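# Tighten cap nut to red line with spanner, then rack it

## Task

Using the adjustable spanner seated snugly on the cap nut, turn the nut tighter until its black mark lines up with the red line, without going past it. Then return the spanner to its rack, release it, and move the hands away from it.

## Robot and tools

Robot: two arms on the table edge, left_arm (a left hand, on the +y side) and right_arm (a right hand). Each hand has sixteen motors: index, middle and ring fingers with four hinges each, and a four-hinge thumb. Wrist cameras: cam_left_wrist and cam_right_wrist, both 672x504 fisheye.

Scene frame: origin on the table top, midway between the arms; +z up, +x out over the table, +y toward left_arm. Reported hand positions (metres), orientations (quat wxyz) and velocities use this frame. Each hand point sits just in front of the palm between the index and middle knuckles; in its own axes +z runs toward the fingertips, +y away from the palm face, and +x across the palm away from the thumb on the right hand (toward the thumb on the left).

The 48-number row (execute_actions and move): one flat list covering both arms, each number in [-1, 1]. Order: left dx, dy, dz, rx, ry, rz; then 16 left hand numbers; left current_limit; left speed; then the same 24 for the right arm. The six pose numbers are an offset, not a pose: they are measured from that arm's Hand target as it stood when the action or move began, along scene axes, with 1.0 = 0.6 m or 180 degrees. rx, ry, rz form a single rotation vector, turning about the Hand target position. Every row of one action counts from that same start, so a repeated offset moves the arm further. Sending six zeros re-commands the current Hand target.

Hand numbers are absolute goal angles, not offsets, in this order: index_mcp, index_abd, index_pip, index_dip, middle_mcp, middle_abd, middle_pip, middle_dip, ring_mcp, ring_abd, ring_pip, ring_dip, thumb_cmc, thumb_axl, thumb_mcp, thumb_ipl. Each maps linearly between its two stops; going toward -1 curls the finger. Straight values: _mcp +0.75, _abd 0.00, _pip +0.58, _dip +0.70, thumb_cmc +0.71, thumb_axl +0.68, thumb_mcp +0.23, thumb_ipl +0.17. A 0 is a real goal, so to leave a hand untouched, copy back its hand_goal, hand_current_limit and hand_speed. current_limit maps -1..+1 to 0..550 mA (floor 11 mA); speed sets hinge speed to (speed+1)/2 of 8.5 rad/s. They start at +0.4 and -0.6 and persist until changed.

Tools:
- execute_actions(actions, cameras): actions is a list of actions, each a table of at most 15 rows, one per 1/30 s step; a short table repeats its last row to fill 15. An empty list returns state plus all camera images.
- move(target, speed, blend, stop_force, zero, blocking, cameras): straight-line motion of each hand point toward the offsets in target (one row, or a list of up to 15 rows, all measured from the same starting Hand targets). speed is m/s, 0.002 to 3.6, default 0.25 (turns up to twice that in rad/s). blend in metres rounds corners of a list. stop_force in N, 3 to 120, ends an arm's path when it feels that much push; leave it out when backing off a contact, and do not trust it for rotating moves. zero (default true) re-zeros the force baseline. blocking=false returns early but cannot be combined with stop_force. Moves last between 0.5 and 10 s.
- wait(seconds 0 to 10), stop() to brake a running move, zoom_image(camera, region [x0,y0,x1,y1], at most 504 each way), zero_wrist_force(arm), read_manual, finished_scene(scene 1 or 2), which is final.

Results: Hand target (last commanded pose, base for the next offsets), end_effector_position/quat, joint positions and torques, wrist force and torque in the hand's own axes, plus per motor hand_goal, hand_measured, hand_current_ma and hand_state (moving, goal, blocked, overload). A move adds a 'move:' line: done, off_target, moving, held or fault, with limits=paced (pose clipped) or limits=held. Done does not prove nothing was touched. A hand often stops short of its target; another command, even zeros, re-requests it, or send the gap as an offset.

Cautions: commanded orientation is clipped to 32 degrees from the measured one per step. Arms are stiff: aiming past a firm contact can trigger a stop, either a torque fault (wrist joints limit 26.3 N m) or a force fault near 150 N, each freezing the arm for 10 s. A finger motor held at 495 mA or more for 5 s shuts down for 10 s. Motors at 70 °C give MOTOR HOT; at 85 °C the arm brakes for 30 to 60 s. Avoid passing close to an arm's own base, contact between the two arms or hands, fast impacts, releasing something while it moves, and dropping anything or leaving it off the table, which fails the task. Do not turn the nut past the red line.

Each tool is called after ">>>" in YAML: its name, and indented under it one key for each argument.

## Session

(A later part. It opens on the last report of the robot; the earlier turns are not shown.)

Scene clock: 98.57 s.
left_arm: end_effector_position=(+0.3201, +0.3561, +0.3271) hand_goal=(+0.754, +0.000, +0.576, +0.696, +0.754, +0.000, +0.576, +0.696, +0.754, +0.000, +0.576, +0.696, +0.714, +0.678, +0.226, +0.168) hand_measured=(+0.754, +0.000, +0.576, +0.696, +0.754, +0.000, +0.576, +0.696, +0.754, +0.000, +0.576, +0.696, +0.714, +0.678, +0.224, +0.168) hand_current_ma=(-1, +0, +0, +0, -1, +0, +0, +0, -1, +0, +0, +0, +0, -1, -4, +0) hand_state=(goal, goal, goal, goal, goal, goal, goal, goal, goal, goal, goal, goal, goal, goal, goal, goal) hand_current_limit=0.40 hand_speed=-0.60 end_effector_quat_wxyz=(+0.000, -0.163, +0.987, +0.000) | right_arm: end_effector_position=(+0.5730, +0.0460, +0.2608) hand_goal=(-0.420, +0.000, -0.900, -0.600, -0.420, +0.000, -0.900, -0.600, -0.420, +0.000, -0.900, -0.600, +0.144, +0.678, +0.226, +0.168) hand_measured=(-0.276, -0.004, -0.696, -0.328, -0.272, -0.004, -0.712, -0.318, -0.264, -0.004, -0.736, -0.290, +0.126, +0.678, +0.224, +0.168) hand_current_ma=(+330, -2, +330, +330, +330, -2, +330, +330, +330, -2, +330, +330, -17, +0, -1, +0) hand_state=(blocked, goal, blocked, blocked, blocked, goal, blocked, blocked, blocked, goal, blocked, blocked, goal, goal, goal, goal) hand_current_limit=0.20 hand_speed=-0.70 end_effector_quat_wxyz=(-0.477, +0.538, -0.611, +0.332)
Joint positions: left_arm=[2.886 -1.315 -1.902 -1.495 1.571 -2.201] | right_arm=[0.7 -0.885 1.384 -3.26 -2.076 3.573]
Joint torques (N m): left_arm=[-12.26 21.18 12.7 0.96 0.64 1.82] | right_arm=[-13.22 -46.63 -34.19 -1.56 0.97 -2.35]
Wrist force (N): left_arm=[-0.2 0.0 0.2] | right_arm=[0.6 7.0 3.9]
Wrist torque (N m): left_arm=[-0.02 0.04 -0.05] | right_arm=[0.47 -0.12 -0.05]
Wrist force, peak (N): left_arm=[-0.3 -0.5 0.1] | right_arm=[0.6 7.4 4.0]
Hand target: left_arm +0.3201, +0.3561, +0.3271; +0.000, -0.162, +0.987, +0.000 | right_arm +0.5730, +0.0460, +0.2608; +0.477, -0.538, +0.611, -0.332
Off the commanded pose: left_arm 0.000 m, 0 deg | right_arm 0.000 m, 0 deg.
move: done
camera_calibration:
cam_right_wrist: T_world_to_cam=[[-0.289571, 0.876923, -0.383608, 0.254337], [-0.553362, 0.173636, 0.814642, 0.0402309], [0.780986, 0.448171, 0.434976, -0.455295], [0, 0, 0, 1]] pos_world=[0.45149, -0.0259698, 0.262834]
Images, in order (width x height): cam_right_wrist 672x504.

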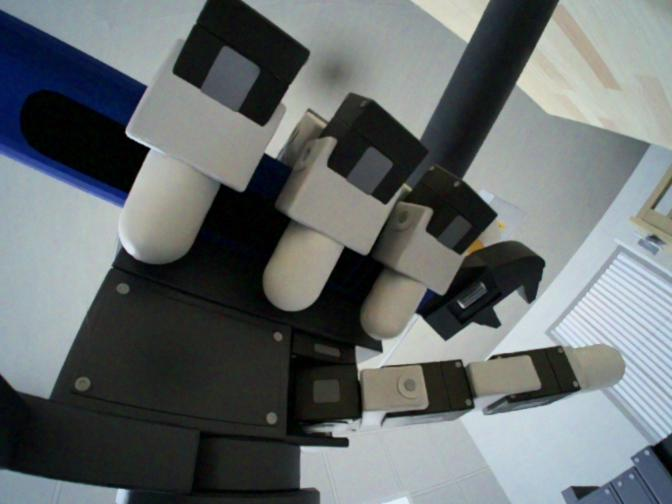

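>>> move:
  target: [0,0,0, 0,0,0, 0.754,0,0.576,0.696,0.754,0,0.576,0.696,0.754,0,0.576,0.696,0.714,0.678,0.226,0.168,0.4,-0.6, 0,-0.1333,-0.085,0,0,0, -0.42,0,-0.9,-0.6,-0.42,0,-0.9,-0.6,-0.42,0,-0.9,-0.6,0.143,0.678,0.226,0.168,0.2,-0.7]
  cameras: ["all"]
  speed: 0.1

>>> zoom_image:
  camera: "cam_right_wrist"
  region: [425, 220, 565, 350]

>>> zoom_image:
  camera: "cam_left_wrist"
  region: [570, 220, 672, 380]

Scene clock: 101.13 s.
left_arm: end_effector_position=(+0.3201, +0.3561, +0.3271) hand_goal=(+0.754, +0.000, +0.576, +0.696, +0.754, +0.000, +0.576, +0.696, +0.754, +0.000, +0.576, +0.696, +0.714, +0.678, +0.226, +0.168) hand_measured=(+0.754, +0.000, +0.576, +0.696, +0.754, +0.000, +0.576, +0.696, +0.754, +0.000, +0.576, +0.696, +0.714, +0.678, +0.224, +0.168) hand_current_ma=(-1, +0, +0, +0, -1, +0, +0, +0, -1, +0, +0, +0, +0, -1, -4, +0) hand_state=(goal, goal, goal, goal, goal, goal, goal, goal, goal, goal, goal, goal, goal, goal, goal, goal) hand_current_limit=0.40 hand_speed=-0.60 end_effector_quat_wxyz=(+0.000, -0.162, +0.987, +0.000) | right_arm: end_effector_position=(+0.5730, -0.0339, +0.2099) hand_goal=(-0.420, +0.000, -0.900, -0.600, -0.420, +0.000, -0.900, -0.600, -0.420, +0.000, -0.900, -0.600, +0.144, +0.678, +0.226, +0.168) hand_measured=(-0.276, -0.004, -0.696, -0.328, -0.272, -0.004, -0.712, -0.318, -0.264, -0.004, -0.736, -0.290, +0.126, +0.678, +0.224, +0.168) hand_current_ma=(+330, -2, +330, +330, +330, -2, +330, +330, +330, -2, +330, +330, -17, +0, -1, +0) hand_state=(blocked, goal, blocked, blocked, blocked, goal, blocked, blocked, blocked, goal, blocked, blocked, goal, goal, goal, goal) hand_current_limit=0.20 hand_speed=-0.70 end_effector_quat_wxyz=(-0.477, +0.538, -0.611, +0.332)
Joint positions: left_arm=[2.885 -1.315 -1.902 -1.495 1.571 -2.201] | right_arm=[0.594 -0.928 1.623 -3.474 -1.977 3.53]
Joint torques (N m): left_arm=[-10.84 22 14.24 0.79 -2.65 2.18] | right_arm=[-12.4 -66.3 -13.81 -6.98 1.08 -2.29]
Wrist force (N): left_arm=[0.2 -0.2 -0.1] | right_arm=[0.6 7.2 3.8]
Wrist torque (N m): left_arm=[-0.02 -0.01 0.00] | right_arm=[0.50 -0.10 0.00]
Wrist force, peak (N): left_arm=[-0.2 -0.1 0.5] | right_arm=[1.7 7.8 4.4]
Hand target: left_arm +0.3201, +0.3561, +0.3271; +0.000, -0.162, +0.987, +0.000 | right_arm +0.5730, -0.0340, +0.2098; +0.477, -0.538, +0.611, -0.332
Off the commanded pose: left_arm 0.000 m, 0 deg | right_arm 0.000 m, 0 deg.
move: done
camera_calibration:
cam_left_wrist: T_world_to_cam=[[0.93036, -0.365526, -0.0286618, -0.185981], [-0.239552, -0.665176, 0.707217, 0.0366803], [-0.277572, -0.6511, -0.706415, 0.681541], [0, 0, 0, 1]] pos_world=[0.370993, 0.400169, 0.45018]
cam_right_wrist: T_world_to_cam=[[-0.289571, 0.876923, -0.383608, 0.304907], [-0.553362, 0.173636, 0.814642, 0.095625], [0.780986, 0.448171, 0.434976, -0.397424], [0, 0, 0, 1]] pos_world=[0.45159, -0.10587, 0.211934]

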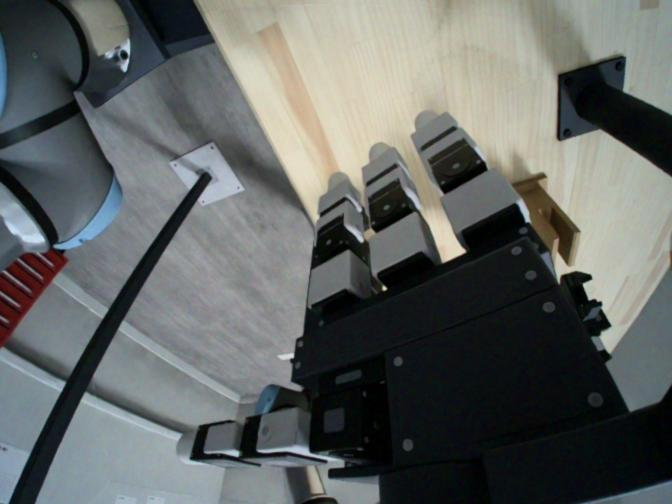

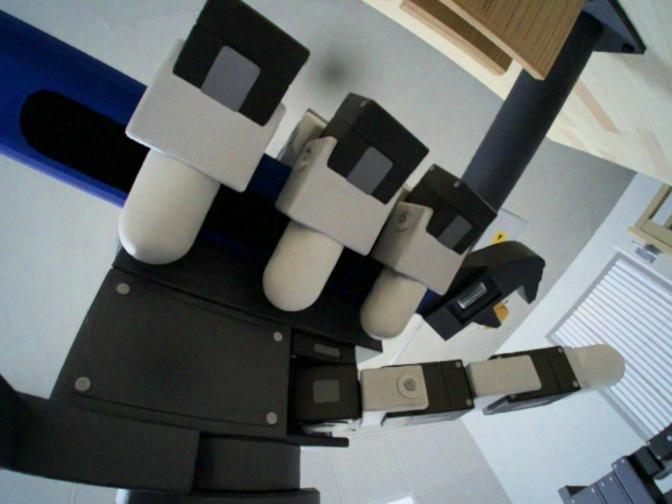

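Scaled by 3.600 from the camera's 672x504 image, which has a finer 960x720 frame.

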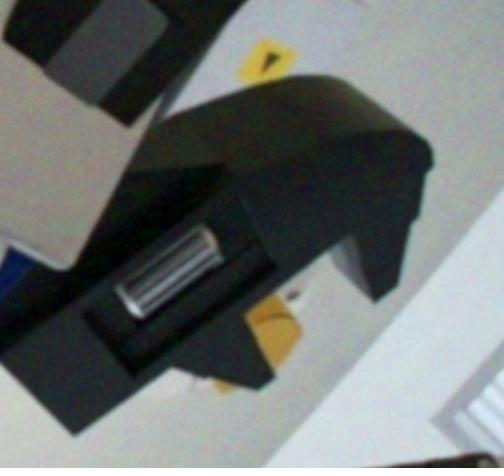

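Scaled by 3.150 from the camera's 672x504 image, which has a finer 960x720 frame.

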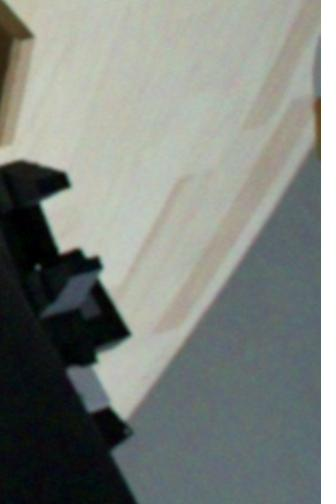

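>>> move:
  target: [0,0,0, 0,0,0, 0.754,0,0.576,0.696,0.754,0,0.576,0.696,0.754,0,0.576,0.696,0.714,0.678,0.226,0.168,0.4,-0.6, 0,-0.05,-0.03,0,0,0, -0.42,0,-0.9,-0.6,-0.42,0,-0.9,-0.6,-0.42,0,-0.9,-0.6,0.143,0.678,0.226,0.168,0.2,-0.7]
  cameras: ["cam_right_wrist"]
  speed: 0.1

>>> zoom_image:
  camera: "cam_right_wrist"
  region: [455, 250, 575, 360]

Scene clock: 103.37 s.
left_arm: end_effector_position=(+0.3201, +0.3561, +0.3271) hand_goal=(+0.754, +0.000, +0.576, +0.696, +0.754, +0.000, +0.576, +0.696, +0.754, +0.000, +0.576, +0.696, +0.714, +0.678, +0.226, +0.168) hand_measured=(+0.754, +0.000, +0.576, +0.696, +0.754, +0.000, +0.576, +0.696, +0.754, +0.000, +0.576, +0.696, +0.714, +0.678, +0.224, +0.168) hand_current_ma=(-1, +0, +0, +0, -1, +0, +0, +0, -1, +0, +0, +0, +0, -1, -4, +0) hand_state=(goal, goal, goal, goal, goal, goal, goal, goal, goal, goal, goal, goal, goal, goal, goal, goal) hand_current_limit=0.40 hand_speed=-0.60 end_effector_quat_wxyz=(+0.000, -0.162, +0.987, +0.000) | right_arm: end_effector_position=(+0.5730, -0.0639, +0.1919) hand_goal=(-0.420, +0.000, -0.900, -0.600, -0.420, +0.000, -0.900, -0.600, -0.420, +0.000, -0.900, -0.600, +0.144, +0.678, +0.226, +0.168) hand_measured=(-0.276, -0.004, -0.696, -0.328, -0.272, -0.004, -0.712, -0.318, -0.264, -0.004, -0.736, -0.290, +0.126, +0.678, +0.224, +0.168) hand_current_ma=(+330, -2, +330, +330, +330, -2, +330, +330, +330, -2, +330, +330, -17, +0, -1, +0) hand_state=(blocked, goal, blocked, blocked, blocked, goal, blocked, blocked, blocked, goal, blocked, blocked, goal, goal, goal, goal) hand_current_limit=0.20 hand_speed=-0.70 end_effector_quat_wxyz=(-0.477, +0.538, -0.611, +0.332)
Joint positions: left_arm=[2.885 -1.315 -1.902 -1.495 1.571 -2.201] | right_arm=[0.549 -0.935 1.699 -3.549 -1.935 3.513]
Joint torques (N m): left_arm=[-10.81 21.57 13.22 0.91 -2.74 2.06] | right_arm=[-14.24 -64.37 -11.72 -7.13 1.25 -2.21]
Wrist force (N): left_arm=[0.2 -0.2 0.3] | right_arm=[0.5 7.2 4.1]
Wrist torque (N m): left_arm=[-0.03 -0.01 0.00] | right_arm=[0.47 -0.07 -0.01]
Wrist force, peak (N): left_arm=[0.2 -0.2 0.5] | right_arm=[1.4 7.5 4.5]
Hand target: left_arm +0.3201, +0.3561, +0.3271; +0.000, -0.162, +0.987, +0.000 | right_arm +0.5730, -0.0640, +0.1918; +0.477, -0.538, +0.611, -0.332
Off the commanded pose: left_arm 0.000 m, 0 deg | right_arm 0.000 m, 0 deg.
move: done
camera_calibration:
cam_right_wrist: T_world_to_cam=[[-0.289571, 0.876923, -0.383608, 0.324309], [-0.553362, 0.173636, 0.814642, 0.115498], [0.780986, 0.448171, 0.434976, -0.376149], [0, 0, 0, 1]] pos_world=[0.45159, -0.13587, 0.193934]
Images, in order (width x height): cam_right_wrist 672x504.

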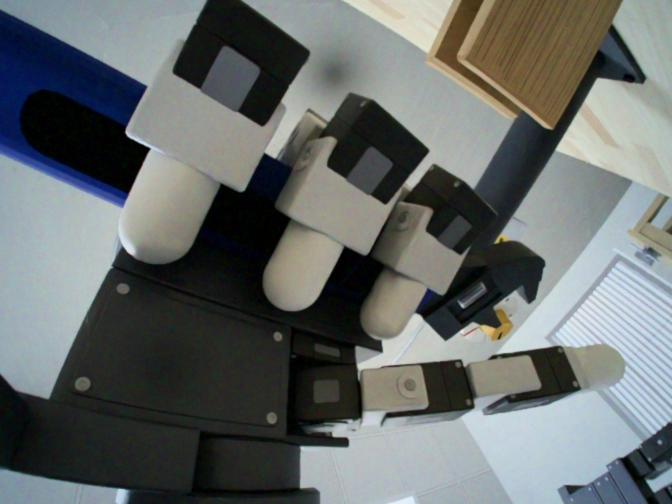

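Scaled by 4.200 from the camera's 672x504 image, which has a finer 960x720 frame.

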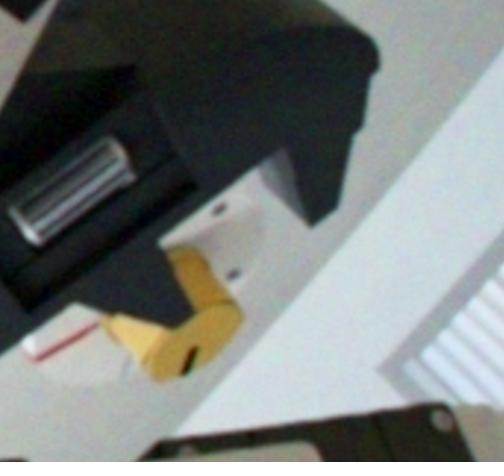

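>>> move:
  target: [0,0,0, 0,0,0, 0.754,0,0.576,0.696,0.754,0,0.576,0.696,0.754,0,0.576,0.696,0.714,0.678,0.226,0.168,0.4,-0.6, -0.05,-0.1,0.12,0,0,0, -0.42,0,-0.9,-0.6,-0.42,0,-0.9,-0.6,-0.42,0,-0.9,-0.6,0.2857,0.678,0.5618,-0.773,0.2,-0.7]
  cameras: ["cam_right_wrist"]
  speed: 0.15

>>> zoom_image:
  camera: "cam_right_wrist"
  region: [380, 230, 560, 410]

Scene clock: 110.17 s.
left_arm: end_effector_position=(+0.3201, +0.3561, +0.3271) hand_goal=(+0.754, +0.000, +0.576, +0.696, +0.754, +0.000, +0.576, +0.696, +0.754, +0.000, +0.576, +0.696, +0.714, +0.678, +0.226, +0.168) hand_measured=(+0.754, +0.000, +0.576, +0.696, +0.754, +0.000, +0.576, +0.696, +0.754, +0.000, +0.576, +0.696, +0.714, +0.678, +0.224, +0.168) hand_current_ma=(-1, +0, +0, +0, -1, +0, +0, +0, -1, +0, +0, +0, +0, -1, -4, +0) hand_state=(goal, goal, goal, goal, goal, goal, goal, goal, goal, goal, goal, goal, goal, goal, goal, goal) hand_current_limit=0.40 hand_speed=-0.60 end_effector_quat_wxyz=(+0.000, -0.162, +0.987, +0.000) | right_arm: end_effector_position=(+0.5430, -0.1240, +0.2638) hand_goal=(-0.420, +0.000, -0.900, -0.600, -0.420, +0.000, -0.900, -0.600, -0.420, +0.000, -0.900, -0.600, +0.286, +0.678, +0.562, -0.772) hand_measured=(-0.276, -0.004, -0.696, -0.328, -0.272, -0.004, -0.712, -0.318, -0.264, -0.004, -0.736, -0.290, +0.266, +0.678, +0.558, -0.770) hand_current_ma=(+330, -2, +330, +330, +330, -2, +330, +330, +330, -2, +330, +330, -21, +0, -3, +1) hand_state=(blocked, goal, blocked, blocked, blocked, goal, blocked, blocked, blocked, goal, blocked, blocked, blocked, goal, goal, goal) hand_current_limit=0.20 hand_speed=-0.70 end_effector_quat_wxyz=(-0.477, +0.538, -0.611, +0.332)
Joint positions: left_arm=[2.885 -1.315 -1.902 -1.495 1.571 -2.201] | right_arm=[0.474 -1.163 1.846 -3.478 -1.865 3.486]
Joint torques (N m): left_arm=[-5.52 21.4 14.45 1.08 -2.77 2.17] | right_arm=[-13.75 -55.88 -13.2 -1.61 1.19 -2.24]
Wrist force (N): left_arm=[-0.1 0.1 0.0] | right_arm=[1.1 7.1 4.1]
Wrist torque (N m): left_arm=[0.02 0.02 -0.04] | right_arm=[0.44 -0.17 0.02]
Wrist force, peak (N): left_arm=[-0.2 0.1 0.6] | right_arm=[0.1 8.7 4.8]
Hand target: left_arm +0.3201, +0.3561, +0.3271; +0.000, -0.162, +0.987, +0.000 | right_arm +0.5430, -0.1240, +0.2638; +0.477, -0.538, +0.611, -0.332
Off the commanded pose: left_arm 0.000 m, 0 deg | right_arm 0.000 m, 0 deg.
move: done
camera_calibration:
cam_right_wrist: T_world_to_cam=[[-0.289571, 0.876923, -0.383608, 0.395907], [-0.553362, 0.173636, 0.814642, 0.0507595], [0.780986, 0.448171, 0.434976, -0.357059], [0, 0, 0, 1]] pos_world=[0.42159, -0.19597, 0.265834]
Images, in order (width x height): cam_right_wrist 672x504.

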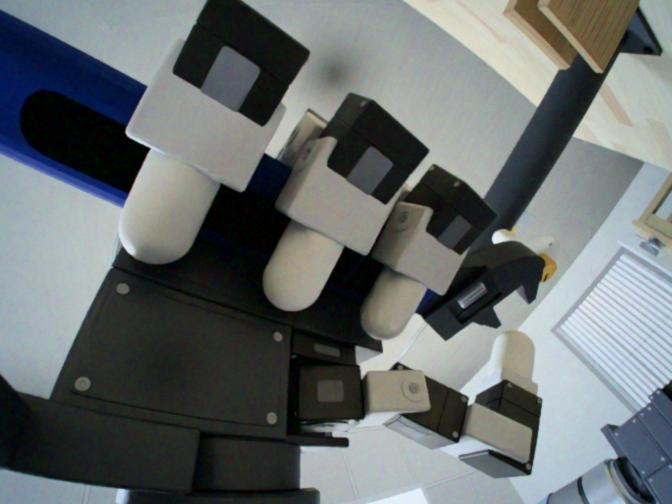

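Scaled by 2.800 from the camera's 672x504 image, which has a finer 960x720 frame.

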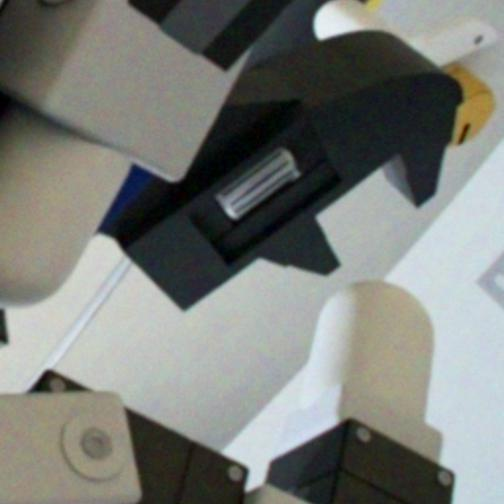

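>>> move:
  target: [0,0,0, 0,0,0, 0.754,0,0.576,0.696,0.754,0,0.576,0.696,0.754,0,0.576,0.696,0.714,0.678,0.226,0.168,0.4,-0.6, 0,0,0,0,0,0, -0.42,0,-0.9,-0.6,-0.42,0,-0.9,-0.6,-0.42,0,-0.9,-0.6,0.2443,0.678,0.509,-0.8811,0.2,-0.8]
  cameras: ["cam_right_wrist"]

>>> zoom_image:
  camera: "cam_right_wrist"
  region: [380, 230, 560, 410]

Scene clock: 112.87 s.
left_arm: end_effector_position=(+0.3201, +0.3561, +0.3271) hand_goal=(+0.754, +0.000, +0.576, +0.696, +0.754, +0.000, +0.576, +0.696, +0.754, +0.000, +0.576, +0.696, +0.714, +0.678, +0.226, +0.168) hand_measured=(+0.754, +0.000, +0.576, +0.696, +0.754, +0.000, +0.576, +0.696, +0.754, +0.000, +0.576, +0.696, +0.714, +0.678, +0.224, +0.168) hand_current_ma=(-1, +0, +0, +0, -1, +0, +0, +0, -1, +0, +0, +0, +0, -1, -4, +0) hand_state=(goal, goal, goal, goal, goal, goal, goal, goal, goal, goal, goal, goal, goal, goal, goal, goal) hand_current_limit=0.40 hand_speed=-0.60 end_effector_quat_wxyz=(+0.000, -0.162, +0.987, +0.000) | right_arm: end_effector_position=(+0.5430, -0.1240, +0.2638) hand_goal=(-0.420, +0.000, -0.900, -0.600, -0.420, +0.000, -0.900, -0.600, -0.420, +0.000, -0.900, -0.600, +0.244, +0.678, +0.510, -0.882) hand_measured=(-0.276, -0.004, -0.696, -0.328, -0.272, -0.004, -0.712, -0.318, -0.264, -0.004, -0.736, -0.290, +0.238, +0.678, +0.510, -0.880) hand_current_ma=(+330, -2, +330, +330, +330, -2, +330, +330, +330, -2, +330, +330, -3, +0, +0, +1) hand_state=(blocked, goal, blocked, blocked, blocked, goal, blocked, blocked, blocked, goal, blocked, blocked, goal, goal, goal, goal) hand_current_limit=0.20 hand_speed=-0.80 end_effector_quat_wxyz=(-0.477, +0.538, -0.611, +0.332)
Joint positions: left_arm=[2.885 -1.315 -1.902 -1.495 1.571 -2.201] | right_arm=[0.474 -1.163 1.846 -3.478 -1.865 3.486]
Joint torques (N m): left_arm=[-4.33 21.44 13.76 1.16 -2.84 2.01] | right_arm=[-13.7 -56.22 -13.44 -1.7 1.12 -2.3]
Wrist force (N): left_arm=[0.2 0.1 0.1] | right_arm=[0.9 7.1 4.0]
Wrist torque (N m): left_arm=[0.02 -0.01 -0.02] | right_arm=[0.44 -0.15 0.01]
Wrist force, peak (N): left_arm=[-0.3 -0.5 0.4] | right_arm=[0.8 7.3 4.1]
Hand target: left_arm +0.3201, +0.3561, +0.3271; +0.000, -0.162, +0.987, +0.000 | right_arm +0.5430, -0.1240, +0.2638; +0.477, -0.538, +0.611, -0.332
Off the commanded pose: left_arm 0.000 m, 0 deg | right_arm 0.000 m, 0 deg.
move: done
camera_calibration:
cam_right_wrist: T_world_to_cam=[[-0.289571, 0.876923, -0.383608, 0.395907], [-0.553362, 0.173636, 0.814642, 0.0507595], [0.780986, 0.448171, 0.434976, -0.357059], [0, 0, 0, 1]] pos_world=[0.42159, -0.19597, 0.265834]
Images, in order (width x height): cam_right_wrist 672x504.

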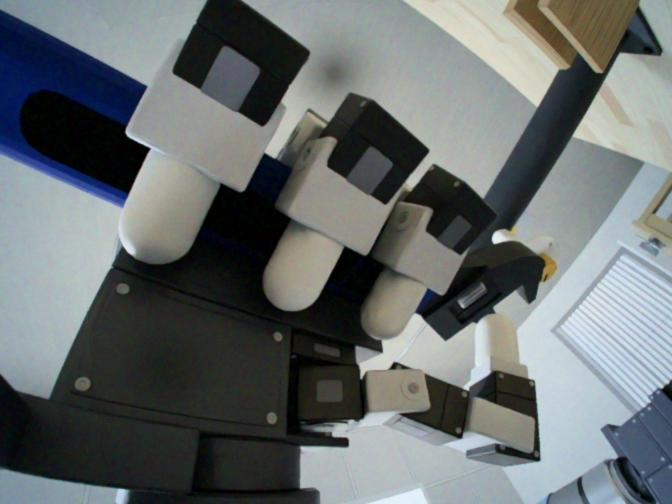

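Scaled by 2.800 from the camera's 672x504 image, which has a finer 960x720 frame.

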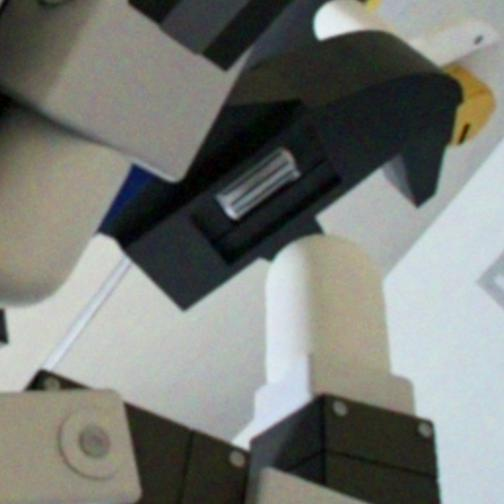

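>>> move:
  target: [0,0,0, 0,0,0, 0.754,0,0.576,0.696,0.754,0,0.576,0.696,0.754,0,0.576,0.696,0.714,0.678,0.226,0.168,0.4,-0.6, 0,0,0,0,0,0, -0.42,0,-0.9,-0.6,-0.42,0,-0.9,-0.6,-0.42,0,-0.9,-0.6,0.2257,0.678,0.2809,-0.8649,0.2,-0.85]
  cameras: ["cam_right_wrist"]

>>> zoom_image:
  camera: "cam_right_wrist"
  region: [380, 230, 560, 410]

Scene clock: 113.93 s.
left_arm: end_effector_position=(+0.3201, +0.3561, +0.3271) hand_goal=(+0.754, +0.000, +0.576, +0.696, +0.754, +0.000, +0.576, +0.696, +0.754, +0.000, +0.576, +0.696, +0.714, +0.678, +0.226, +0.168) hand_measured=(+0.754, +0.000, +0.576, +0.696, +0.754, +0.000, +0.576, +0.696, +0.754, +0.000, +0.576, +0.696, +0.714, +0.678, +0.224, +0.168) hand_current_ma=(-1, +0, +0, +0, -1, +0, +0, +0, -1, +0, +0, +0, +0, -1, -4, +0) hand_state=(goal, goal, goal, goal, goal, goal, goal, goal, goal, goal, goal, goal, goal, goal, goal, goal) hand_current_limit=0.40 hand_speed=-0.60 end_effector_quat_wxyz=(+0.000, -0.162, +0.987, +0.000) | right_arm: end_effector_position=(+0.5430, -0.1240, +0.2638) hand_goal=(-0.420, +0.000, -0.900, -0.600, -0.420, +0.000, -0.900, -0.600, -0.420, +0.000, -0.900, -0.600, +0.226, +0.678, +0.280, -0.864) hand_measured=(-0.276, -0.004, -0.696, -0.330, -0.272, -0.004, -0.712, -0.318, -0.266, -0.004, -0.736, -0.290, +0.220, +0.678, +0.316, -0.862) hand_current_ma=(+330, -2, +330, +330, +330, -2, +330, +330, +330, -2, +330, +330, -3, +0, +74, +1) hand_state=(blocked, goal, blocked, blocked, blocked, goal, blocked, blocked, blocked, goal, blocked, blocked, goal, goal, blocked, goal) hand_current_limit=0.20 hand_speed=-0.85 end_effector_quat_wxyz=(-0.477, +0.538, -0.611, +0.332)
Joint positions: left_arm=[2.885 -1.315 -1.902 -1.495 1.571 -2.201] | right_arm=[0.474 -1.163 1.846 -3.478 -1.865 3.486]
Joint torques (N m): left_arm=[-4.52 21.31 13.74 1.19 -2.65 1.92] | right_arm=[-13.26 -55.81 -13.95 -1.77 1.12 -2.24]
Wrist force (N): left_arm=[-0.1 0.0 0.2] | right_arm=[0.8 6.9 4.0]
Wrist torque (N m): left_arm=[-0.01 0.03 -0.03] | right_arm=[0.41 -0.12 -0.01]
Wrist force, peak (N): left_arm=[-0.3 -0.1 0.4] | right_arm=[1.0 7.1 4.4]
Hand target: left_arm +0.3201, +0.3561, +0.3271; +0.000, -0.162, +0.987, +0.000 | right_arm +0.5430, -0.1240, +0.2638; +0.477, -0.538, +0.611, -0.332
Off the commanded pose: left_arm 0.000 m, 0 deg | right_arm 0.000 m, 0 deg.
move: done
camera_calibration:
cam_right_wrist: T_world_to_cam=[[-0.289571, 0.876923, -0.383608, 0.395907], [-0.553362, 0.173636, 0.814642, 0.0507595], [0.780986, 0.448171, 0.434976, -0.357059], [0, 0, 0, 1]] pos_world=[0.42159, -0.19597, 0.265834]
Images, in order (width x height): cam_right_wrist 672x504.

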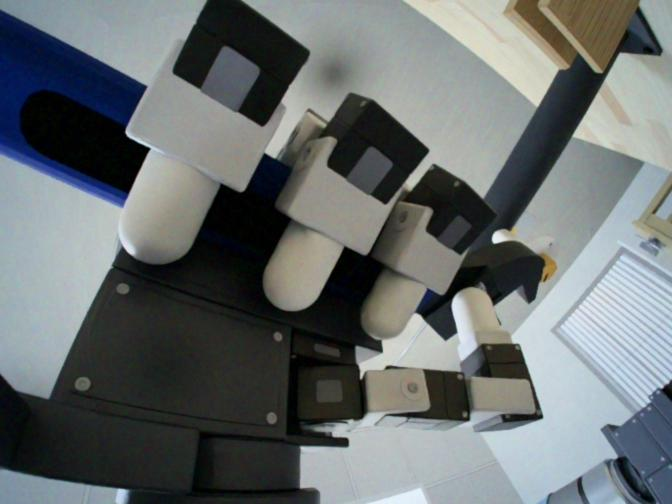

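Scaled by 2.800 from the camera's 672x504 image, which has a finer 960x720 frame.

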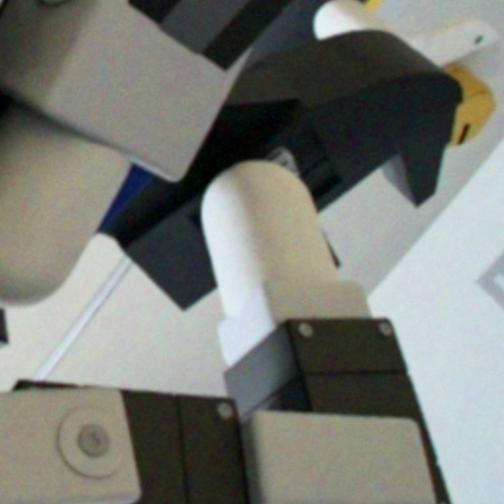

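>>> move:
  target: [0,0,0, 0,0,0, 0.754,0,0.576,0.696,0.754,0,0.576,0.696,0.754,0,0.576,0.696,0.714,0.678,0.226,0.168,0.4,-0.6, 0,0,0,0,0,0, -0.42,0,-0.9,-0.6,-0.42,0,-0.9,-0.6,-0.42,0,-0.9,-0.6,0.32,0.678,0.18,-0.7416,0.2,-0.9]
  cameras: ["cam_right_wrist"]

>>> zoom_image:
  camera: "cam_right_wrist"
  region: [380, 230, 560, 410]

>>> move:
  target: [0,0,0, 0,0,0, 0.754,0,0.576,0.696,0.754,0,0.576,0.696,0.754,0,0.576,0.696,0.714,0.678,0.226,0.168,0.4,-0.6, 0,0,0,0,0,0, -0.42,0,-0.9,-0.6,-0.42,0,-0.9,-0.6,-0.42,0,-0.9,-0.6,0.32,0.678,0.6,-0.7416,0.2,-0.8]
  cameras: ["cam_right_wrist"]

>>> zoom_image:
  camera: "cam_right_wrist"
  region: [380, 230, 560, 410]

Scene clock: 115.20 s.
left_arm: end_effector_position=(+0.3201, +0.3561, +0.3271) hand_goal=(+0.754, +0.000, +0.576, +0.696, +0.754, +0.000, +0.576, +0.696, +0.754, +0.000, +0.576, +0.696, +0.714, +0.678, +0.226, +0.168) hand_measured=(+0.754, +0.000, +0.576, +0.696, +0.754, +0.000, +0.576, +0.696, +0.754, +0.000, +0.576, +0.696, +0.714, +0.678, +0.224, +0.168) hand_current_ma=(-1, +0, +0, +0, -1, +0, +0, +0, -1, +0, +0, +0, +0, -1, -4, +0) hand_state=(goal, goal, goal, goal, goal, goal, goal, goal, goal, goal, goal, goal, goal, goal, goal, goal) hand_current_limit=0.40 hand_speed=-0.60 end_effector_quat_wxyz=(+0.000, -0.162, +0.987, +0.000) | right_arm: end_effector_position=(+0.5430, -0.1240, +0.2638) hand_goal=(-0.420, +0.000, -0.900, -0.600, -0.420, +0.000, -0.900, -0.600, -0.420, +0.000, -0.900, -0.600, +0.320, +0.678, +0.180, -0.742) hand_measured=(-0.276, -0.004, -0.696, -0.338, -0.272, -0.004, -0.712, -0.320, -0.270, -0.004, -0.736, -0.292, +0.238, +0.668, +0.294, -0.840) hand_current_ma=(+330, -2, +330, +330, +330, -2, +330, +330, +330, -2, +330, +330, -191, -11, +327, -326) hand_state=(blocked, goal, blocked, blocked, blocked, goal, blocked, blocked, blocked, goal, blocked, blocked, blocked, goal, blocked, blocked) hand_current_limit=0.20 hand_speed=-0.90 end_effector_quat_wxyz=(-0.477, +0.538, -0.611, +0.332)
Joint positions: left_arm=[2.885 -1.315 -1.902 -1.495 1.571 -2.201] | right_arm=[0.474 -1.163 1.846 -3.478 -1.865 3.486]
Joint torques (N m): left_arm=[-3.13 21.63 13.92 1.14 -2.73 2.15] | right_arm=[-13.25 -55.39 -13.93 -1.9 0.96 -2.19]
Wrist force (N): left_arm=[0.2 -0.2 0.2] | right_arm=[0.9 7.1 4.3]
Wrist torque (N m): left_arm=[-0.04 -0.02 0.00] | right_arm=[0.40 -0.15 0.01]
Wrist force, peak (N): left_arm=[-0.5 0.1 0.2] | right_arm=[0.9 7.1 4.3]
Hand target: left_arm +0.3201, +0.3561, +0.3271; +0.000, -0.162, +0.987, +0.000 | right_arm +0.5430, -0.1240, +0.2638; +0.477, -0.538, +0.611, -0.332
Off the commanded pose: left_arm 0.000 m, 0 deg | right_arm 0.000 m, 0 deg.
move: done
camera_calibration:
cam_right_wrist: T_world_to_cam=[[-0.289571, 0.876923, -0.383608, 0.395907], [-0.553362, 0.173636, 0.814642, 0.0507595], [0.780986, 0.448171, 0.434976, -0.357059], [0, 0, 0, 1]] pos_world=[0.42159, -0.19597, 0.265834]
Images, in order (width x height): cam_right_wrist 672x504.

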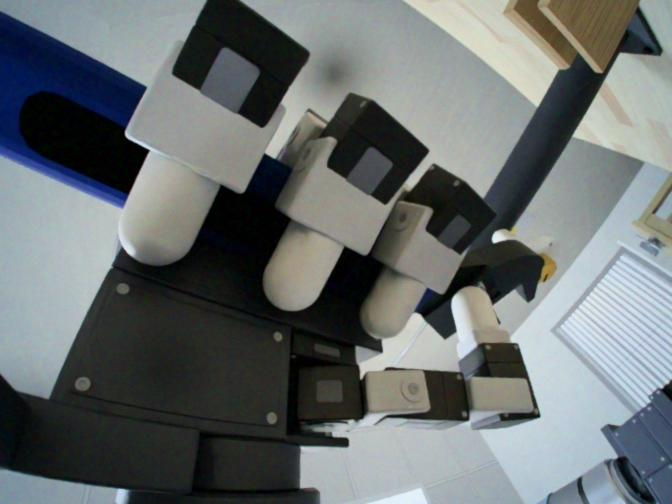

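Scaled by 2.800 from the camera's 672x504 image, which has a finer 960x720 frame.

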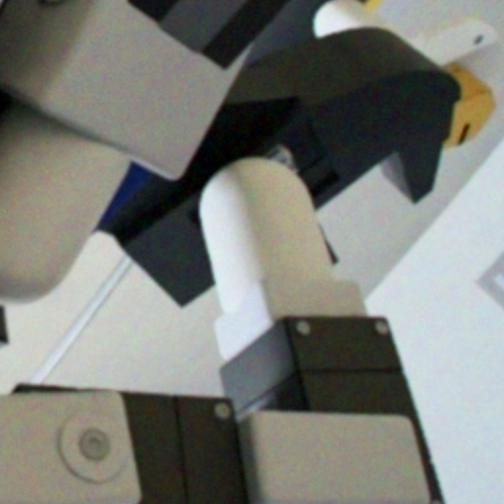

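Scene clock: 116.20 s.
left_arm: end_effector_position=(+0.3201, +0.3561, +0.3271) hand_goal=(+0.754, +0.000, +0.576, +0.696, +0.754, +0.000, +0.576, +0.696, +0.754, +0.000, +0.576, +0.696, +0.714, +0.678, +0.226, +0.168) hand_measured=(+0.754, +0.000, +0.576, +0.696, +0.754, +0.000, +0.576, +0.696, +0.754, +0.000, +0.576, +0.696, +0.714, +0.678, +0.224, +0.168) hand_current_ma=(-1, +0, +0, +0, -1, +0, +0, +0, -1, +0, +0, +0, +0, -1, -4, +0) hand_state=(goal, goal, goal, goal, goal, goal, goal, goal, goal, goal, goal, goal, goal, goal, goal, goal) hand_current_limit=0.40 hand_speed=-0.60 end_effector_quat_wxyz=(+0.000, -0.162, +0.987, +0.000) | right_arm: end_effector_position=(+0.5430, -0.1240, +0.2638) hand_goal=(-0.420, +0.000, -0.900, -0.600, -0.420, +0.000, -0.900, -0.600, -0.420, +0.000, -0.900, -0.600, +0.320, +0.678, +0.600, -0.742) hand_measured=(-0.278, -0.004, -0.696, -0.338, -0.274, -0.004, -0.712, -0.320, -0.270, -0.004, -0.736, -0.292, +0.300, +0.676, +0.596, -0.744) hand_current_ma=(+330, -2, +330, +330, +330, -2, +330, +330, +330, -2, +330, +330, -22, +0, -3, -1) hand_state=(blocked, goal, blocked, blocked, blocked, goal, blocked, blocked, blocked, goal, blocked, blocked, blocked, goal, goal, goal) hand_current_limit=0.20 hand_speed=-0.80 end_effector_quat_wxyz=(-0.477, +0.538, -0.611, +0.332)
Joint positions: left_arm=[2.885 -1.315 -1.902 -1.495 1.571 -2.201] | right_arm=[0.474 -1.163 1.846 -3.478 -1.865 3.486]
Joint torques (N m): left_arm=[-1.99 21.31 13.67 1.13 -2.75 1.96] | right_arm=[-13.31 -55.27 -14.22 -1.95 0.98 -1.99]
Wrist force (N): left_arm=[-0.2 -0.1 0.3] | right_arm=[1.0 7.0 4.0]
Wrist torque (N m): left_arm=[-0.04 0.05 -0.04] | right_arm=[0.42 -0.17 0.01]
Wrist force, peak (N): left_arm=[-0.1 -0.3 0.4] | right_arm=[0.8 7.3 4.2]
Hand target: left_arm +0.3201, +0.3561, +0.3271; +0.000, -0.162, +0.987, +0.000 | right_arm +0.5430, -0.1240, +0.2638; +0.477, -0.538, +0.611, -0.332
Off the commanded pose: left_arm 0.000 m, 0 deg | right_arm 0.000 m, 0 deg.
move: done
camera_calibration:
cam_right_wrist: T_world_to_cam=[[-0.289571, 0.876923, -0.383608, 0.395907], [-0.553362, 0.173636, 0.814642, 0.0507595], [0.780986, 0.448171, 0.434976, -0.357059], [0, 0, 0, 1]] pos_world=[0.42159, -0.19597, 0.265834]
Images, in order (width x height): cam_right_wrist 672x504.

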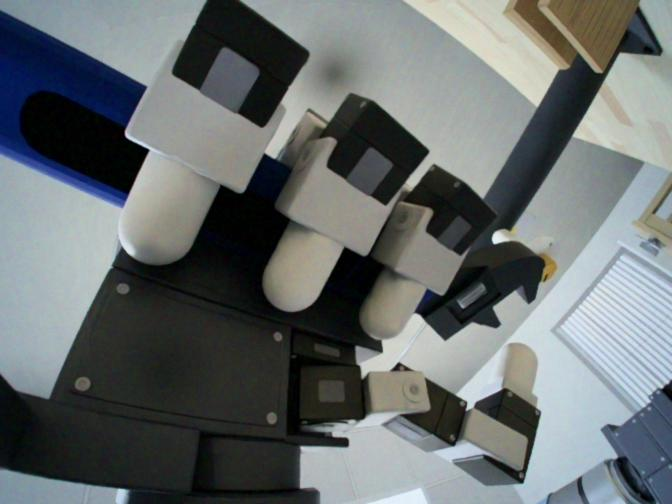

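Scaled by 2.800 from the camera's 672x504 image, which has a finer 960x720 frame.

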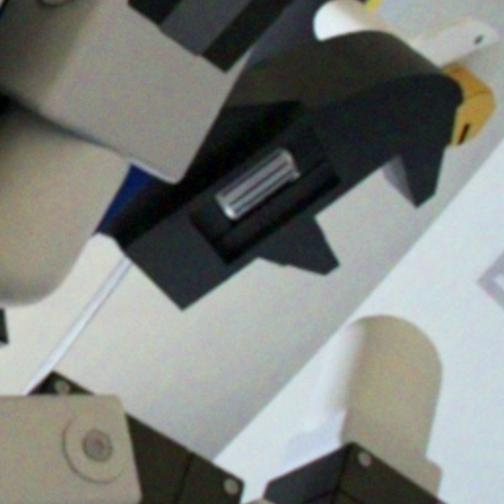

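>>> move:
  target: [0,0,0, 0,0,0, 0.754,0,0.576,0.696,0.754,0,0.576,0.696,0.754,0,0.576,0.696,0.714,0.678,0.226,0.168,0.4,-0.6, -0.0883,0.3567,0.077,0,0,0, -0.42,0,-0.9,-0.6,-0.42,0,-0.9,-0.6,-0.42,0,-0.9,-0.6,0.2857,0.678,0.6,-0.7416,0.2,-0.8]
  cameras: ["all"]
  speed: 0.15

>>> zoom_image:
  camera: "cam_left_wrist"
  region: [560, 240, 672, 400]

Scene clock: 119.10 s.
left_arm: end_effector_position=(+0.3201, +0.3561, +0.3271) hand_goal=(+0.754, +0.000, +0.576, +0.696, +0.754, +0.000, +0.576, +0.696, +0.754, +0.000, +0.576, +0.696, +0.714, +0.678, +0.226, +0.168) hand_measured=(+0.754, +0.000, +0.576, +0.696, +0.754, +0.000, +0.576, +0.696, +0.754, +0.000, +0.576, +0.696, +0.714, +0.678, +0.224, +0.168) hand_current_ma=(-1, +0, +0, +0, -1, +0, +0, +0, -1, +0, +0, +0, +0, -1, -4, +0) hand_state=(goal, goal, goal, goal, goal, goal, goal, goal, goal, goal, goal, goal, goal, goal, goal, goal) hand_current_limit=0.40 hand_speed=-0.60 end_effector_quat_wxyz=(+0.000, -0.162, +0.987, +0.000) | right_arm: end_effector_position=(+0.4900, +0.0900, +0.3100) hand_goal=(-0.420, +0.000, -0.900, -0.600, -0.420, +0.000, -0.900, -0.600, -0.420, +0.000, -0.900, -0.600, +0.286, +0.678, +0.600, -0.742) hand_measured=(-0.278, -0.004, -0.696, -0.338, -0.274, -0.004, -0.712, -0.320, -0.270, -0.004, -0.736, -0.292, +0.280, +0.676, +0.596, -0.744) hand_current_ma=(+330, -2, +330, +330, +330, -2, +330, +330, +330, -2, +330, +330, -3, +0, -3, -1) hand_state=(blocked, goal, blocked, blocked, blocked, goal, blocked, blocked, blocked, goal, blocked, blocked, goal, goal, goal, goal) hand_current_limit=0.20 hand_speed=-0.80 end_effector_quat_wxyz=(-0.477, +0.538, -0.611, +0.332)
Joint positions: left_arm=[2.885 -1.315 -1.902 -1.495 1.571 -2.201] | right_arm=[0.837 -0.977 1.401 -3.15 -2.202 3.636]
Joint torques (N m): left_arm=[-1.05 20.71 14.12 1.31 -2.61 2.14] | right_arm=[12.24 -42.52 -36.01 -1.35 -2.12 2.6]
Wrist force (N): left_arm=[-0.1 -0.1 0.0] | right_arm=[0.6 7.3 4.3]
Wrist torque (N m): left_arm=[-0.01 0.03 -0.04] | right_arm=[0.45 -0.14 -0.17]
Wrist force, peak (N): left_arm=[-0.2 -0.4 0.4] | right_arm=[2.4 7.1 4.6]
Hand target: left_arm +0.3201, +0.3561, +0.3271; +0.000, -0.162, +0.987, +0.000 | right_arm +0.4900, +0.0900, +0.3100; +0.477, -0.538, +0.611, -0.332
Off the commanded pose: left_arm 0.000 m, 0 deg | right_arm 0.000 m, 0 deg.
move: done
camera_calibration:
cam_left_wrist: T_world_to_cam=[[0.93036, -0.365526, -0.0286618, -0.185981], [-0.239552, -0.665176, 0.707217, 0.0366803], [-0.277572, -0.6511, -0.706415, 0.681541], [0, 0, 0, 1]] pos_world=[0.370993, 0.400169, 0.45018]
cam_right_wrist: T_world_to_cam=[[-0.289526, 0.876935, -0.383615, 0.210605], [-0.553434, 0.173624, 0.814595, -0.0533217], [0.780952, 0.448152, 0.435057, -0.431684], [0, 0, 0, 1]] pos_world=[0.36859, 0.0180303, 0.312034]

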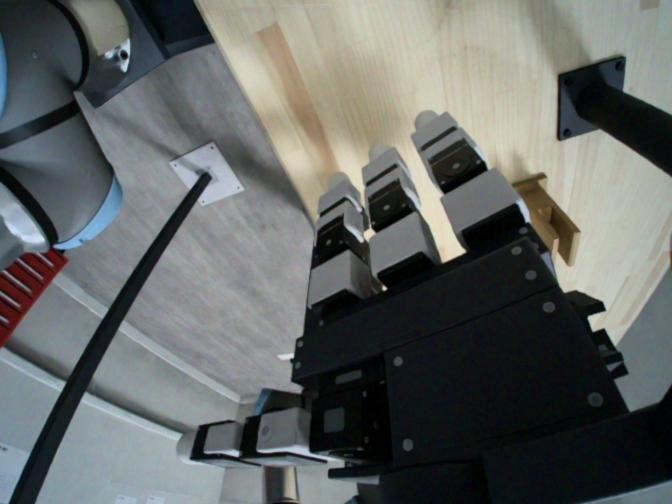

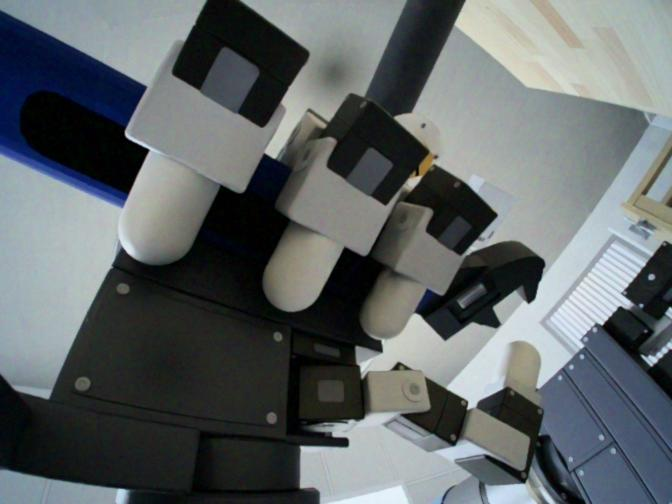

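Scaled by 3.150 from the camera's 672x504 image, which has a finer 960x720 frame.

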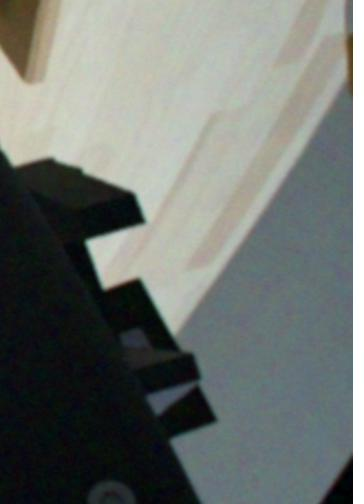

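>>> move:
  target: [0,0,0.03, 0,0,-0.08, 0.754,0,0.576,0.696,0.754,0,0.576,0.696,0.754,0,0.576,0.696,0.714,0.678,0.226,0.168,0.4,-0.6, 0,0,0,0,0,0, -0.42,0,-0.9,-0.6,-0.42,0,-0.9,-0.6,-0.42,0,-0.9,-0.6,0.2857,0.678,0.6,-0.7416,0.2,-0.8]
  cameras: ["cam_left_wrist"]
  speed: 0.15

>>> zoom_image:
  camera: "cam_left_wrist"
  region: [560, 240, 672, 400]

Scene clock: 120.73 s.
left_arm: end_effector_position=(+0.3201, +0.3561, +0.3451) hand_goal=(+0.754, +0.000, +0.576, +0.696, +0.754, +0.000, +0.576, +0.696, +0.754, +0.000, +0.576, +0.696, +0.714, +0.678, +0.226, +0.168) hand_measured=(+0.754, +0.000, +0.576, +0.696, +0.754, +0.000, +0.576, +0.696, +0.754, +0.000, +0.576, +0.696, +0.714, +0.678, +0.224, +0.168) hand_current_ma=(-1, +0, +0, +0, -1, +0, +0, +0, -1, +0, +0, +0, +0, -1, -4, +0) hand_state=(goal, goal, goal, goal, goal, goal, goal, goal, goal, goal, goal, goal, goal, goal, goal, goal) hand_current_limit=0.40 hand_speed=-0.60 end_effector_quat_wxyz=(+0.000, -0.038, +0.999, +0.000) | right_arm: end_effector_position=(+0.4900, +0.0900, +0.3100) hand_goal=(-0.420, +0.000, -0.900, -0.600, -0.420, +0.000, -0.900, -0.600, -0.420, +0.000, -0.900, -0.600, +0.286, +0.678, +0.600, -0.742) hand_measured=(-0.278, -0.004, -0.696, -0.338, -0.274, -0.004, -0.712, -0.320, -0.270, -0.004, -0.736, -0.292, +0.280, +0.676, +0.596, -0.744) hand_current_ma=(+330, -2, +330, +330, +330, -2, +330, +330, +330, -2, +330, +330, -3, +0, -3, -1) hand_state=(blocked, goal, blocked, blocked, blocked, goal, blocked, blocked, blocked, goal, blocked, blocked, goal, goal, goal, goal) hand_current_limit=0.20 hand_speed=-0.80 end_effector_quat_wxyz=(-0.477, +0.538, -0.611, +0.332)
Joint positions: left_arm=[2.844 -1.288 -1.875 -1.549 1.571 -1.991] | right_arm=[0.837 -0.977 1.4 -3.149 -2.202 3.636]
Joint torques (N m): left_arm=[-12 20.16 34.95 0.85 -2.82 2.34] | right_arm=[12.89 -42.87 -35.17 -1.41 -2.2 2.48]
Wrist force (N): left_arm=[0.0 0.2 0.0] | right_arm=[0.6 7.4 4.1]
Wrist torque (N m): left_arm=[0.04 -0.02 -0.03] | right_arm=[0.48 -0.14 -0.17]
Wrist force, peak (N): left_arm=[-0.3 -0.7 0.3] | right_arm=[0.7 7.4 4.4]
Hand target: left_arm +0.3201, +0.3561, +0.3451; +0.000, -0.038, +0.999, +0.000 | right_arm +0.4900, +0.0900, +0.3100; +0.477, -0.538, +0.611, -0.332
Off the commanded pose: left_arm 0.000 m, 0 deg | right_arm 0.000 m, 0 deg.
move: done
camera_calibration:
cam_left_wrist: T_world_to_cam=[[0.810399, -0.58518, -0.028602, -0.0688563], [-0.397337, -0.584825, 0.70718, 0.0459054], [-0.430554, -0.561733, -0.706455, 0.711457], [0, 0, 0, 1]] pos_world=[0.380362, 0.386202, 0.46818]
Images, in order (width x height): cam_left_wrist 672x504.

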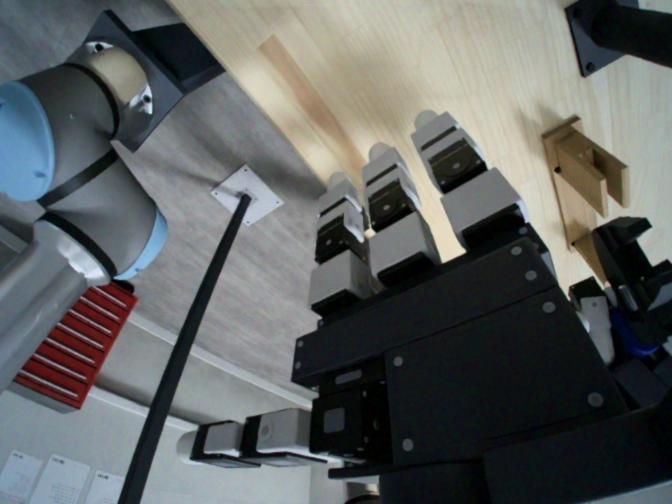

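Scaled by 3.150 from the camera's 672x504 image, which has a finer 960x720 frame.

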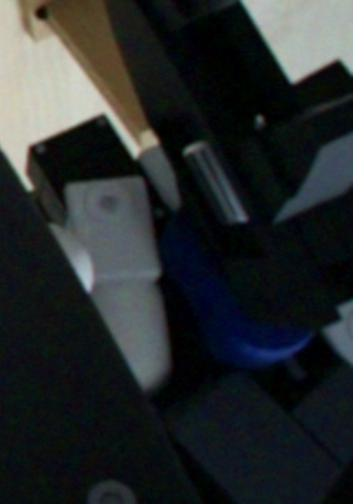

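>>> zoom_image:
  camera: "cam_left_wrist"
  region: [590, 215, 672, 330]

Scaled by 4.383 from the camera's 672x504 image, which has a finer 960x720 frame.

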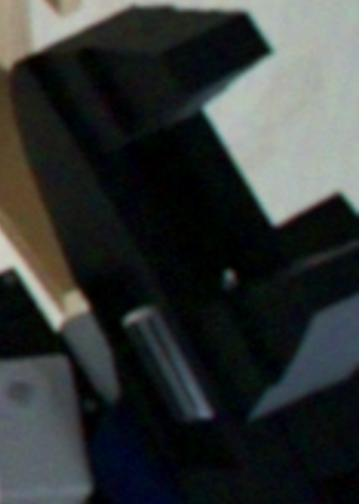

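>>> move:
  target:
    - [0,0,0, 0,0,0, 0.754,0,0.576,0.696,0.754,0,0.576,0.696,0.754,0,0.576,0.696,0.714,0.678,0.226,0.168,0.4,-0.6, 0,0,0,0,0,0, -0.42,0,-0.9,-0.6,-0.42,0,-0.9,-0.6,-0.42,0,-0.9,-0.6,0.2914,0.678,0.4494,-0.7416,0.2,-0.85]
    - [0,0,0, 0,0,0, 0.754,0,0.576,0.696,0.754,0,0.576,0.696,0.754,0,0.576,0.696,0.714,0.678,0.226,0.168,0.4,-0.6, 0,0,0,0,0,0, -0.42,0,-0.9,-0.6,-0.42,0,-0.9,-0.6,-0.42,0,-0.9,-0.6,0.2914,0.678,0.2247,-0.7416,0.2,-0.85]
  cameras: ["cam_right_wrist"]

>>> zoom_image:
  camera: "cam_right_wrist"
  region: [400, 230, 560, 390]

Scene clock: 124.23 s.
left_arm: end_effector_position=(+0.3201, +0.3561, +0.3451) hand_goal=(+0.754, +0.000, +0.576, +0.696, +0.754, +0.000, +0.576, +0.696, +0.754, +0.000, +0.576, +0.696, +0.714, +0.678, +0.226, +0.168) hand_measured=(+0.754, +0.000, +0.576, +0.696, +0.754, +0.000, +0.576, +0.696, +0.754, +0.000, +0.576, +0.696, +0.714, +0.678, +0.224, +0.168) hand_current_ma=(-1, +0, +0, +0, -1, +0, +0, +0, -1, +0, +0, +0, +0, -1, -4, +0) hand_state=(goal, goal, goal, goal, goal, goal, goal, goal, goal, goal, goal, goal, goal, goal, goal, goal) hand_current_limit=0.40 hand_speed=-0.60 end_effector_quat_wxyz=(+0.000, -0.038, +0.999, +0.000) | right_arm: end_effector_position=(+0.4900, +0.0900, +0.3101) hand_goal=(-0.420, +0.000, -0.900, -0.600, -0.420, +0.000, -0.900, -0.600, -0.420, +0.000, -0.900, -0.600, +0.292, +0.678, +0.224, -0.742) hand_measured=(-0.278, -0.004, -0.696, -0.338, -0.274, -0.004, -0.712, -0.320, -0.270, -0.004, -0.736, -0.292, +0.280, +0.678, +0.294, -0.736) hand_current_ma=(+330, -2, +330, +330, +330, -2, +330, +330, +330, -2, +330, +330, -9, +0, +214, +5) hand_state=(blocked, goal, blocked, blocked, blocked, goal, blocked, blocked, blocked, goal, blocked, blocked, goal, goal, blocked, goal) hand_current_limit=0.20 hand_speed=-0.85 end_effector_quat_wxyz=(-0.477, +0.538, -0.611, +0.332)
Joint positions: left_arm=[2.844 -1.288 -1.875 -1.549 1.571 -1.991] | right_arm=[0.837 -0.977 1.4 -3.149 -2.202 3.636]
Joint torques (N m): left_arm=[-11.31 21.16 33.68 1.01 -2.95 2.05] | right_arm=[12.53 -42.8 -35.4 -1.44 -2.16 2.46]
Wrist force (N): left_arm=[-0.2 0.2 0.3] | right_arm=[0.3 7.1 4.2]
Wrist torque (N m): left_arm=[0.02 0.01 -0.04] | right_arm=[0.43 -0.09 -0.20]
Wrist force, peak (N): left_arm=[-0.4 0.4 0.2] | right_arm=[0.6 7.4 4.5]
Hand target: left_arm +0.3201, +0.3561, +0.3451; +0.000, -0.038, +0.999, +0.000 | right_arm +0.4900, +0.0900, +0.3100; +0.477, -0.538, +0.611, -0.332
Off the commanded pose: left_arm 0.000 m, 0 deg | right_arm 0.000 m, 0 deg.
move: done
camera_calibration:
cam_right_wrist: T_world_to_cam=[[-0.289571, 0.876923, -0.383608, 0.21062], [-0.553362, 0.173636, 0.814642, -0.0533632], [0.780986, 0.448171, 0.434976, -0.431671], [0, 0, 0, 1]] pos_world=[0.36859, 0.0180302, 0.312034]
Images, in order (width x height): cam_right_wrist 672x504.

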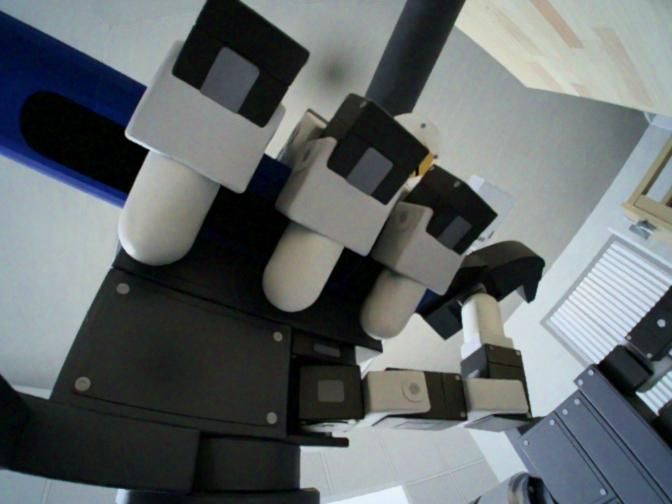

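Scaled by 3.150 from the camera's 672x504 image, which has a finer 960x720 frame.

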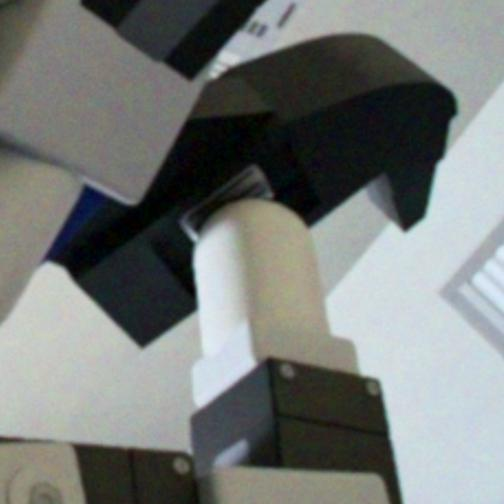

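>>> move:
  target: [0,0,0, 0,0,0, 0.754,0,0.576,0.696,0.754,0,0.576,0.696,0.754,0,0.576,0.696,0.714,0.678,0.226,0.168,0.4,-0.6, 0,0,0,0,0,0, -0.42,0,-0.9,-0.6,-0.42,0,-0.9,-0.6,-0.42,0,-0.9,-0.6,0.3714,0.678,0.2135,-0.6108,0.2,-0.93]
  cameras: ["cam_right_wrist"]

>>> zoom_image:
  camera: "cam_right_wrist"
  region: [400, 230, 560, 390]

Scene clock: 126.03 s.
left_arm: end_effector_position=(+0.3201, +0.3561, +0.3451) hand_goal=(+0.754, +0.000, +0.576, +0.696, +0.754, +0.000, +0.576, +0.696, +0.754, +0.000, +0.576, +0.696, +0.714, +0.678, +0.226, +0.168) hand_measured=(+0.754, +0.000, +0.576, +0.696, +0.754, +0.000, +0.576, +0.696, +0.754, +0.000, +0.576, +0.696, +0.714, +0.678, +0.224, +0.168) hand_current_ma=(-1, +0, +0, +0, -1, +0, +0, +0, -1, +0, +0, +0, +0, -1, -4, +0) hand_state=(goal, goal, goal, goal, goal, goal, goal, goal, goal, goal, goal, goal, goal, goal, goal, goal) hand_current_limit=0.40 hand_speed=-0.60 end_effector_quat_wxyz=(+0.000, -0.038, +0.999, +0.000) | right_arm: end_effector_position=(+0.4900, +0.0900, +0.3100) hand_goal=(-0.420, +0.000, -0.900, -0.600, -0.420, +0.000, -0.900, -0.600, -0.420, +0.000, -0.900, -0.600, +0.372, +0.678, +0.214, -0.610) hand_measured=(-0.278, -0.004, -0.696, -0.338, -0.274, -0.004, -0.712, -0.320, -0.270, -0.004, -0.736, -0.292, +0.318, +0.670, +0.256, -0.616) hand_current_ma=(+330, -2, +330, +330, +330, -2, +330, +330, +330, -2, +330, +330, -101, -7, +95, -4) hand_state=(blocked, goal, blocked, blocked, blocked, goal, blocked, blocked, blocked, goal, blocked, blocked, blocked, goal, blocked, goal) hand_current_limit=0.20 hand_speed=-0.93 end_effector_quat_wxyz=(-0.477, +0.538, -0.611, +0.332)
Joint positions: left_arm=[2.844 -1.288 -1.875 -1.549 1.571 -1.991] | right_arm=[0.837 -0.977 1.4 -3.149 -2.202 3.636]
Joint torques (N m): left_arm=[-9.03 19.76 34.84 0.96 -2.86 2.11] | right_arm=[10.16 -44.57 -33.78 -2.34 -1.2 2.26]
Wrist force (N): left_arm=[0.1 0.1 0.4] | right_arm=[0.4 7.2 4.2]
Wrist torque (N m): left_arm=[0.00 -0.03 -0.02] | right_arm=[0.44 -0.09 -0.19]
Wrist force, peak (N): left_arm=[0.0 0.2 0.7] | right_arm=[0.9 7.4 4.5]
Hand target: left_arm +0.3201, +0.3561, +0.3451; +0.000, -0.038, +0.999, +0.000 | right_arm +0.4900, +0.0900, +0.3100; +0.477, -0.538, +0.611, -0.332
Off the commanded pose: left_arm 0.000 m, 0 deg | right_arm 0.000 m, 0 deg.
move: done
camera_calibration:
cam_right_wrist: T_world_to_cam=[[-0.289571, 0.876923, -0.383608, 0.21062], [-0.553362, 0.173636, 0.814642, -0.0533632], [0.780986, 0.448171, 0.434976, -0.431671], [0, 0, 0, 1]] pos_world=[0.36859, 0.0180302, 0.312034]
Images, in order (width x height): cam_right_wrist 672x504.

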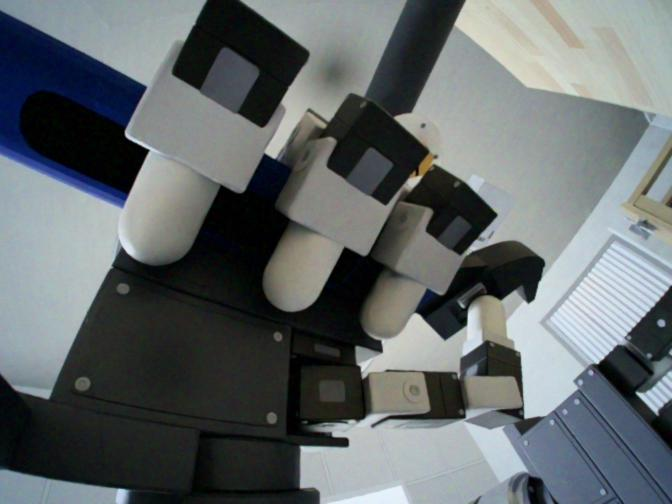

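Scaled by 3.150 from the camera's 672x504 image, which has a finer 960x720 frame.

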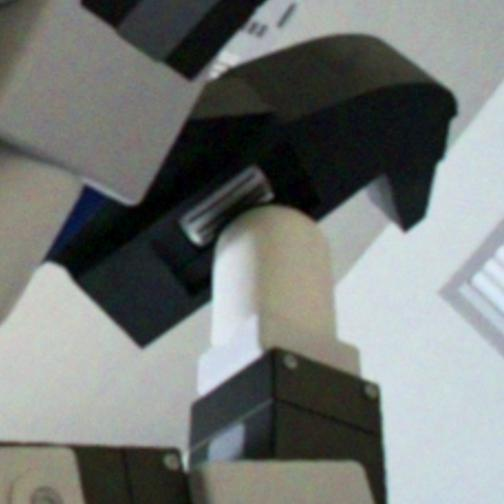

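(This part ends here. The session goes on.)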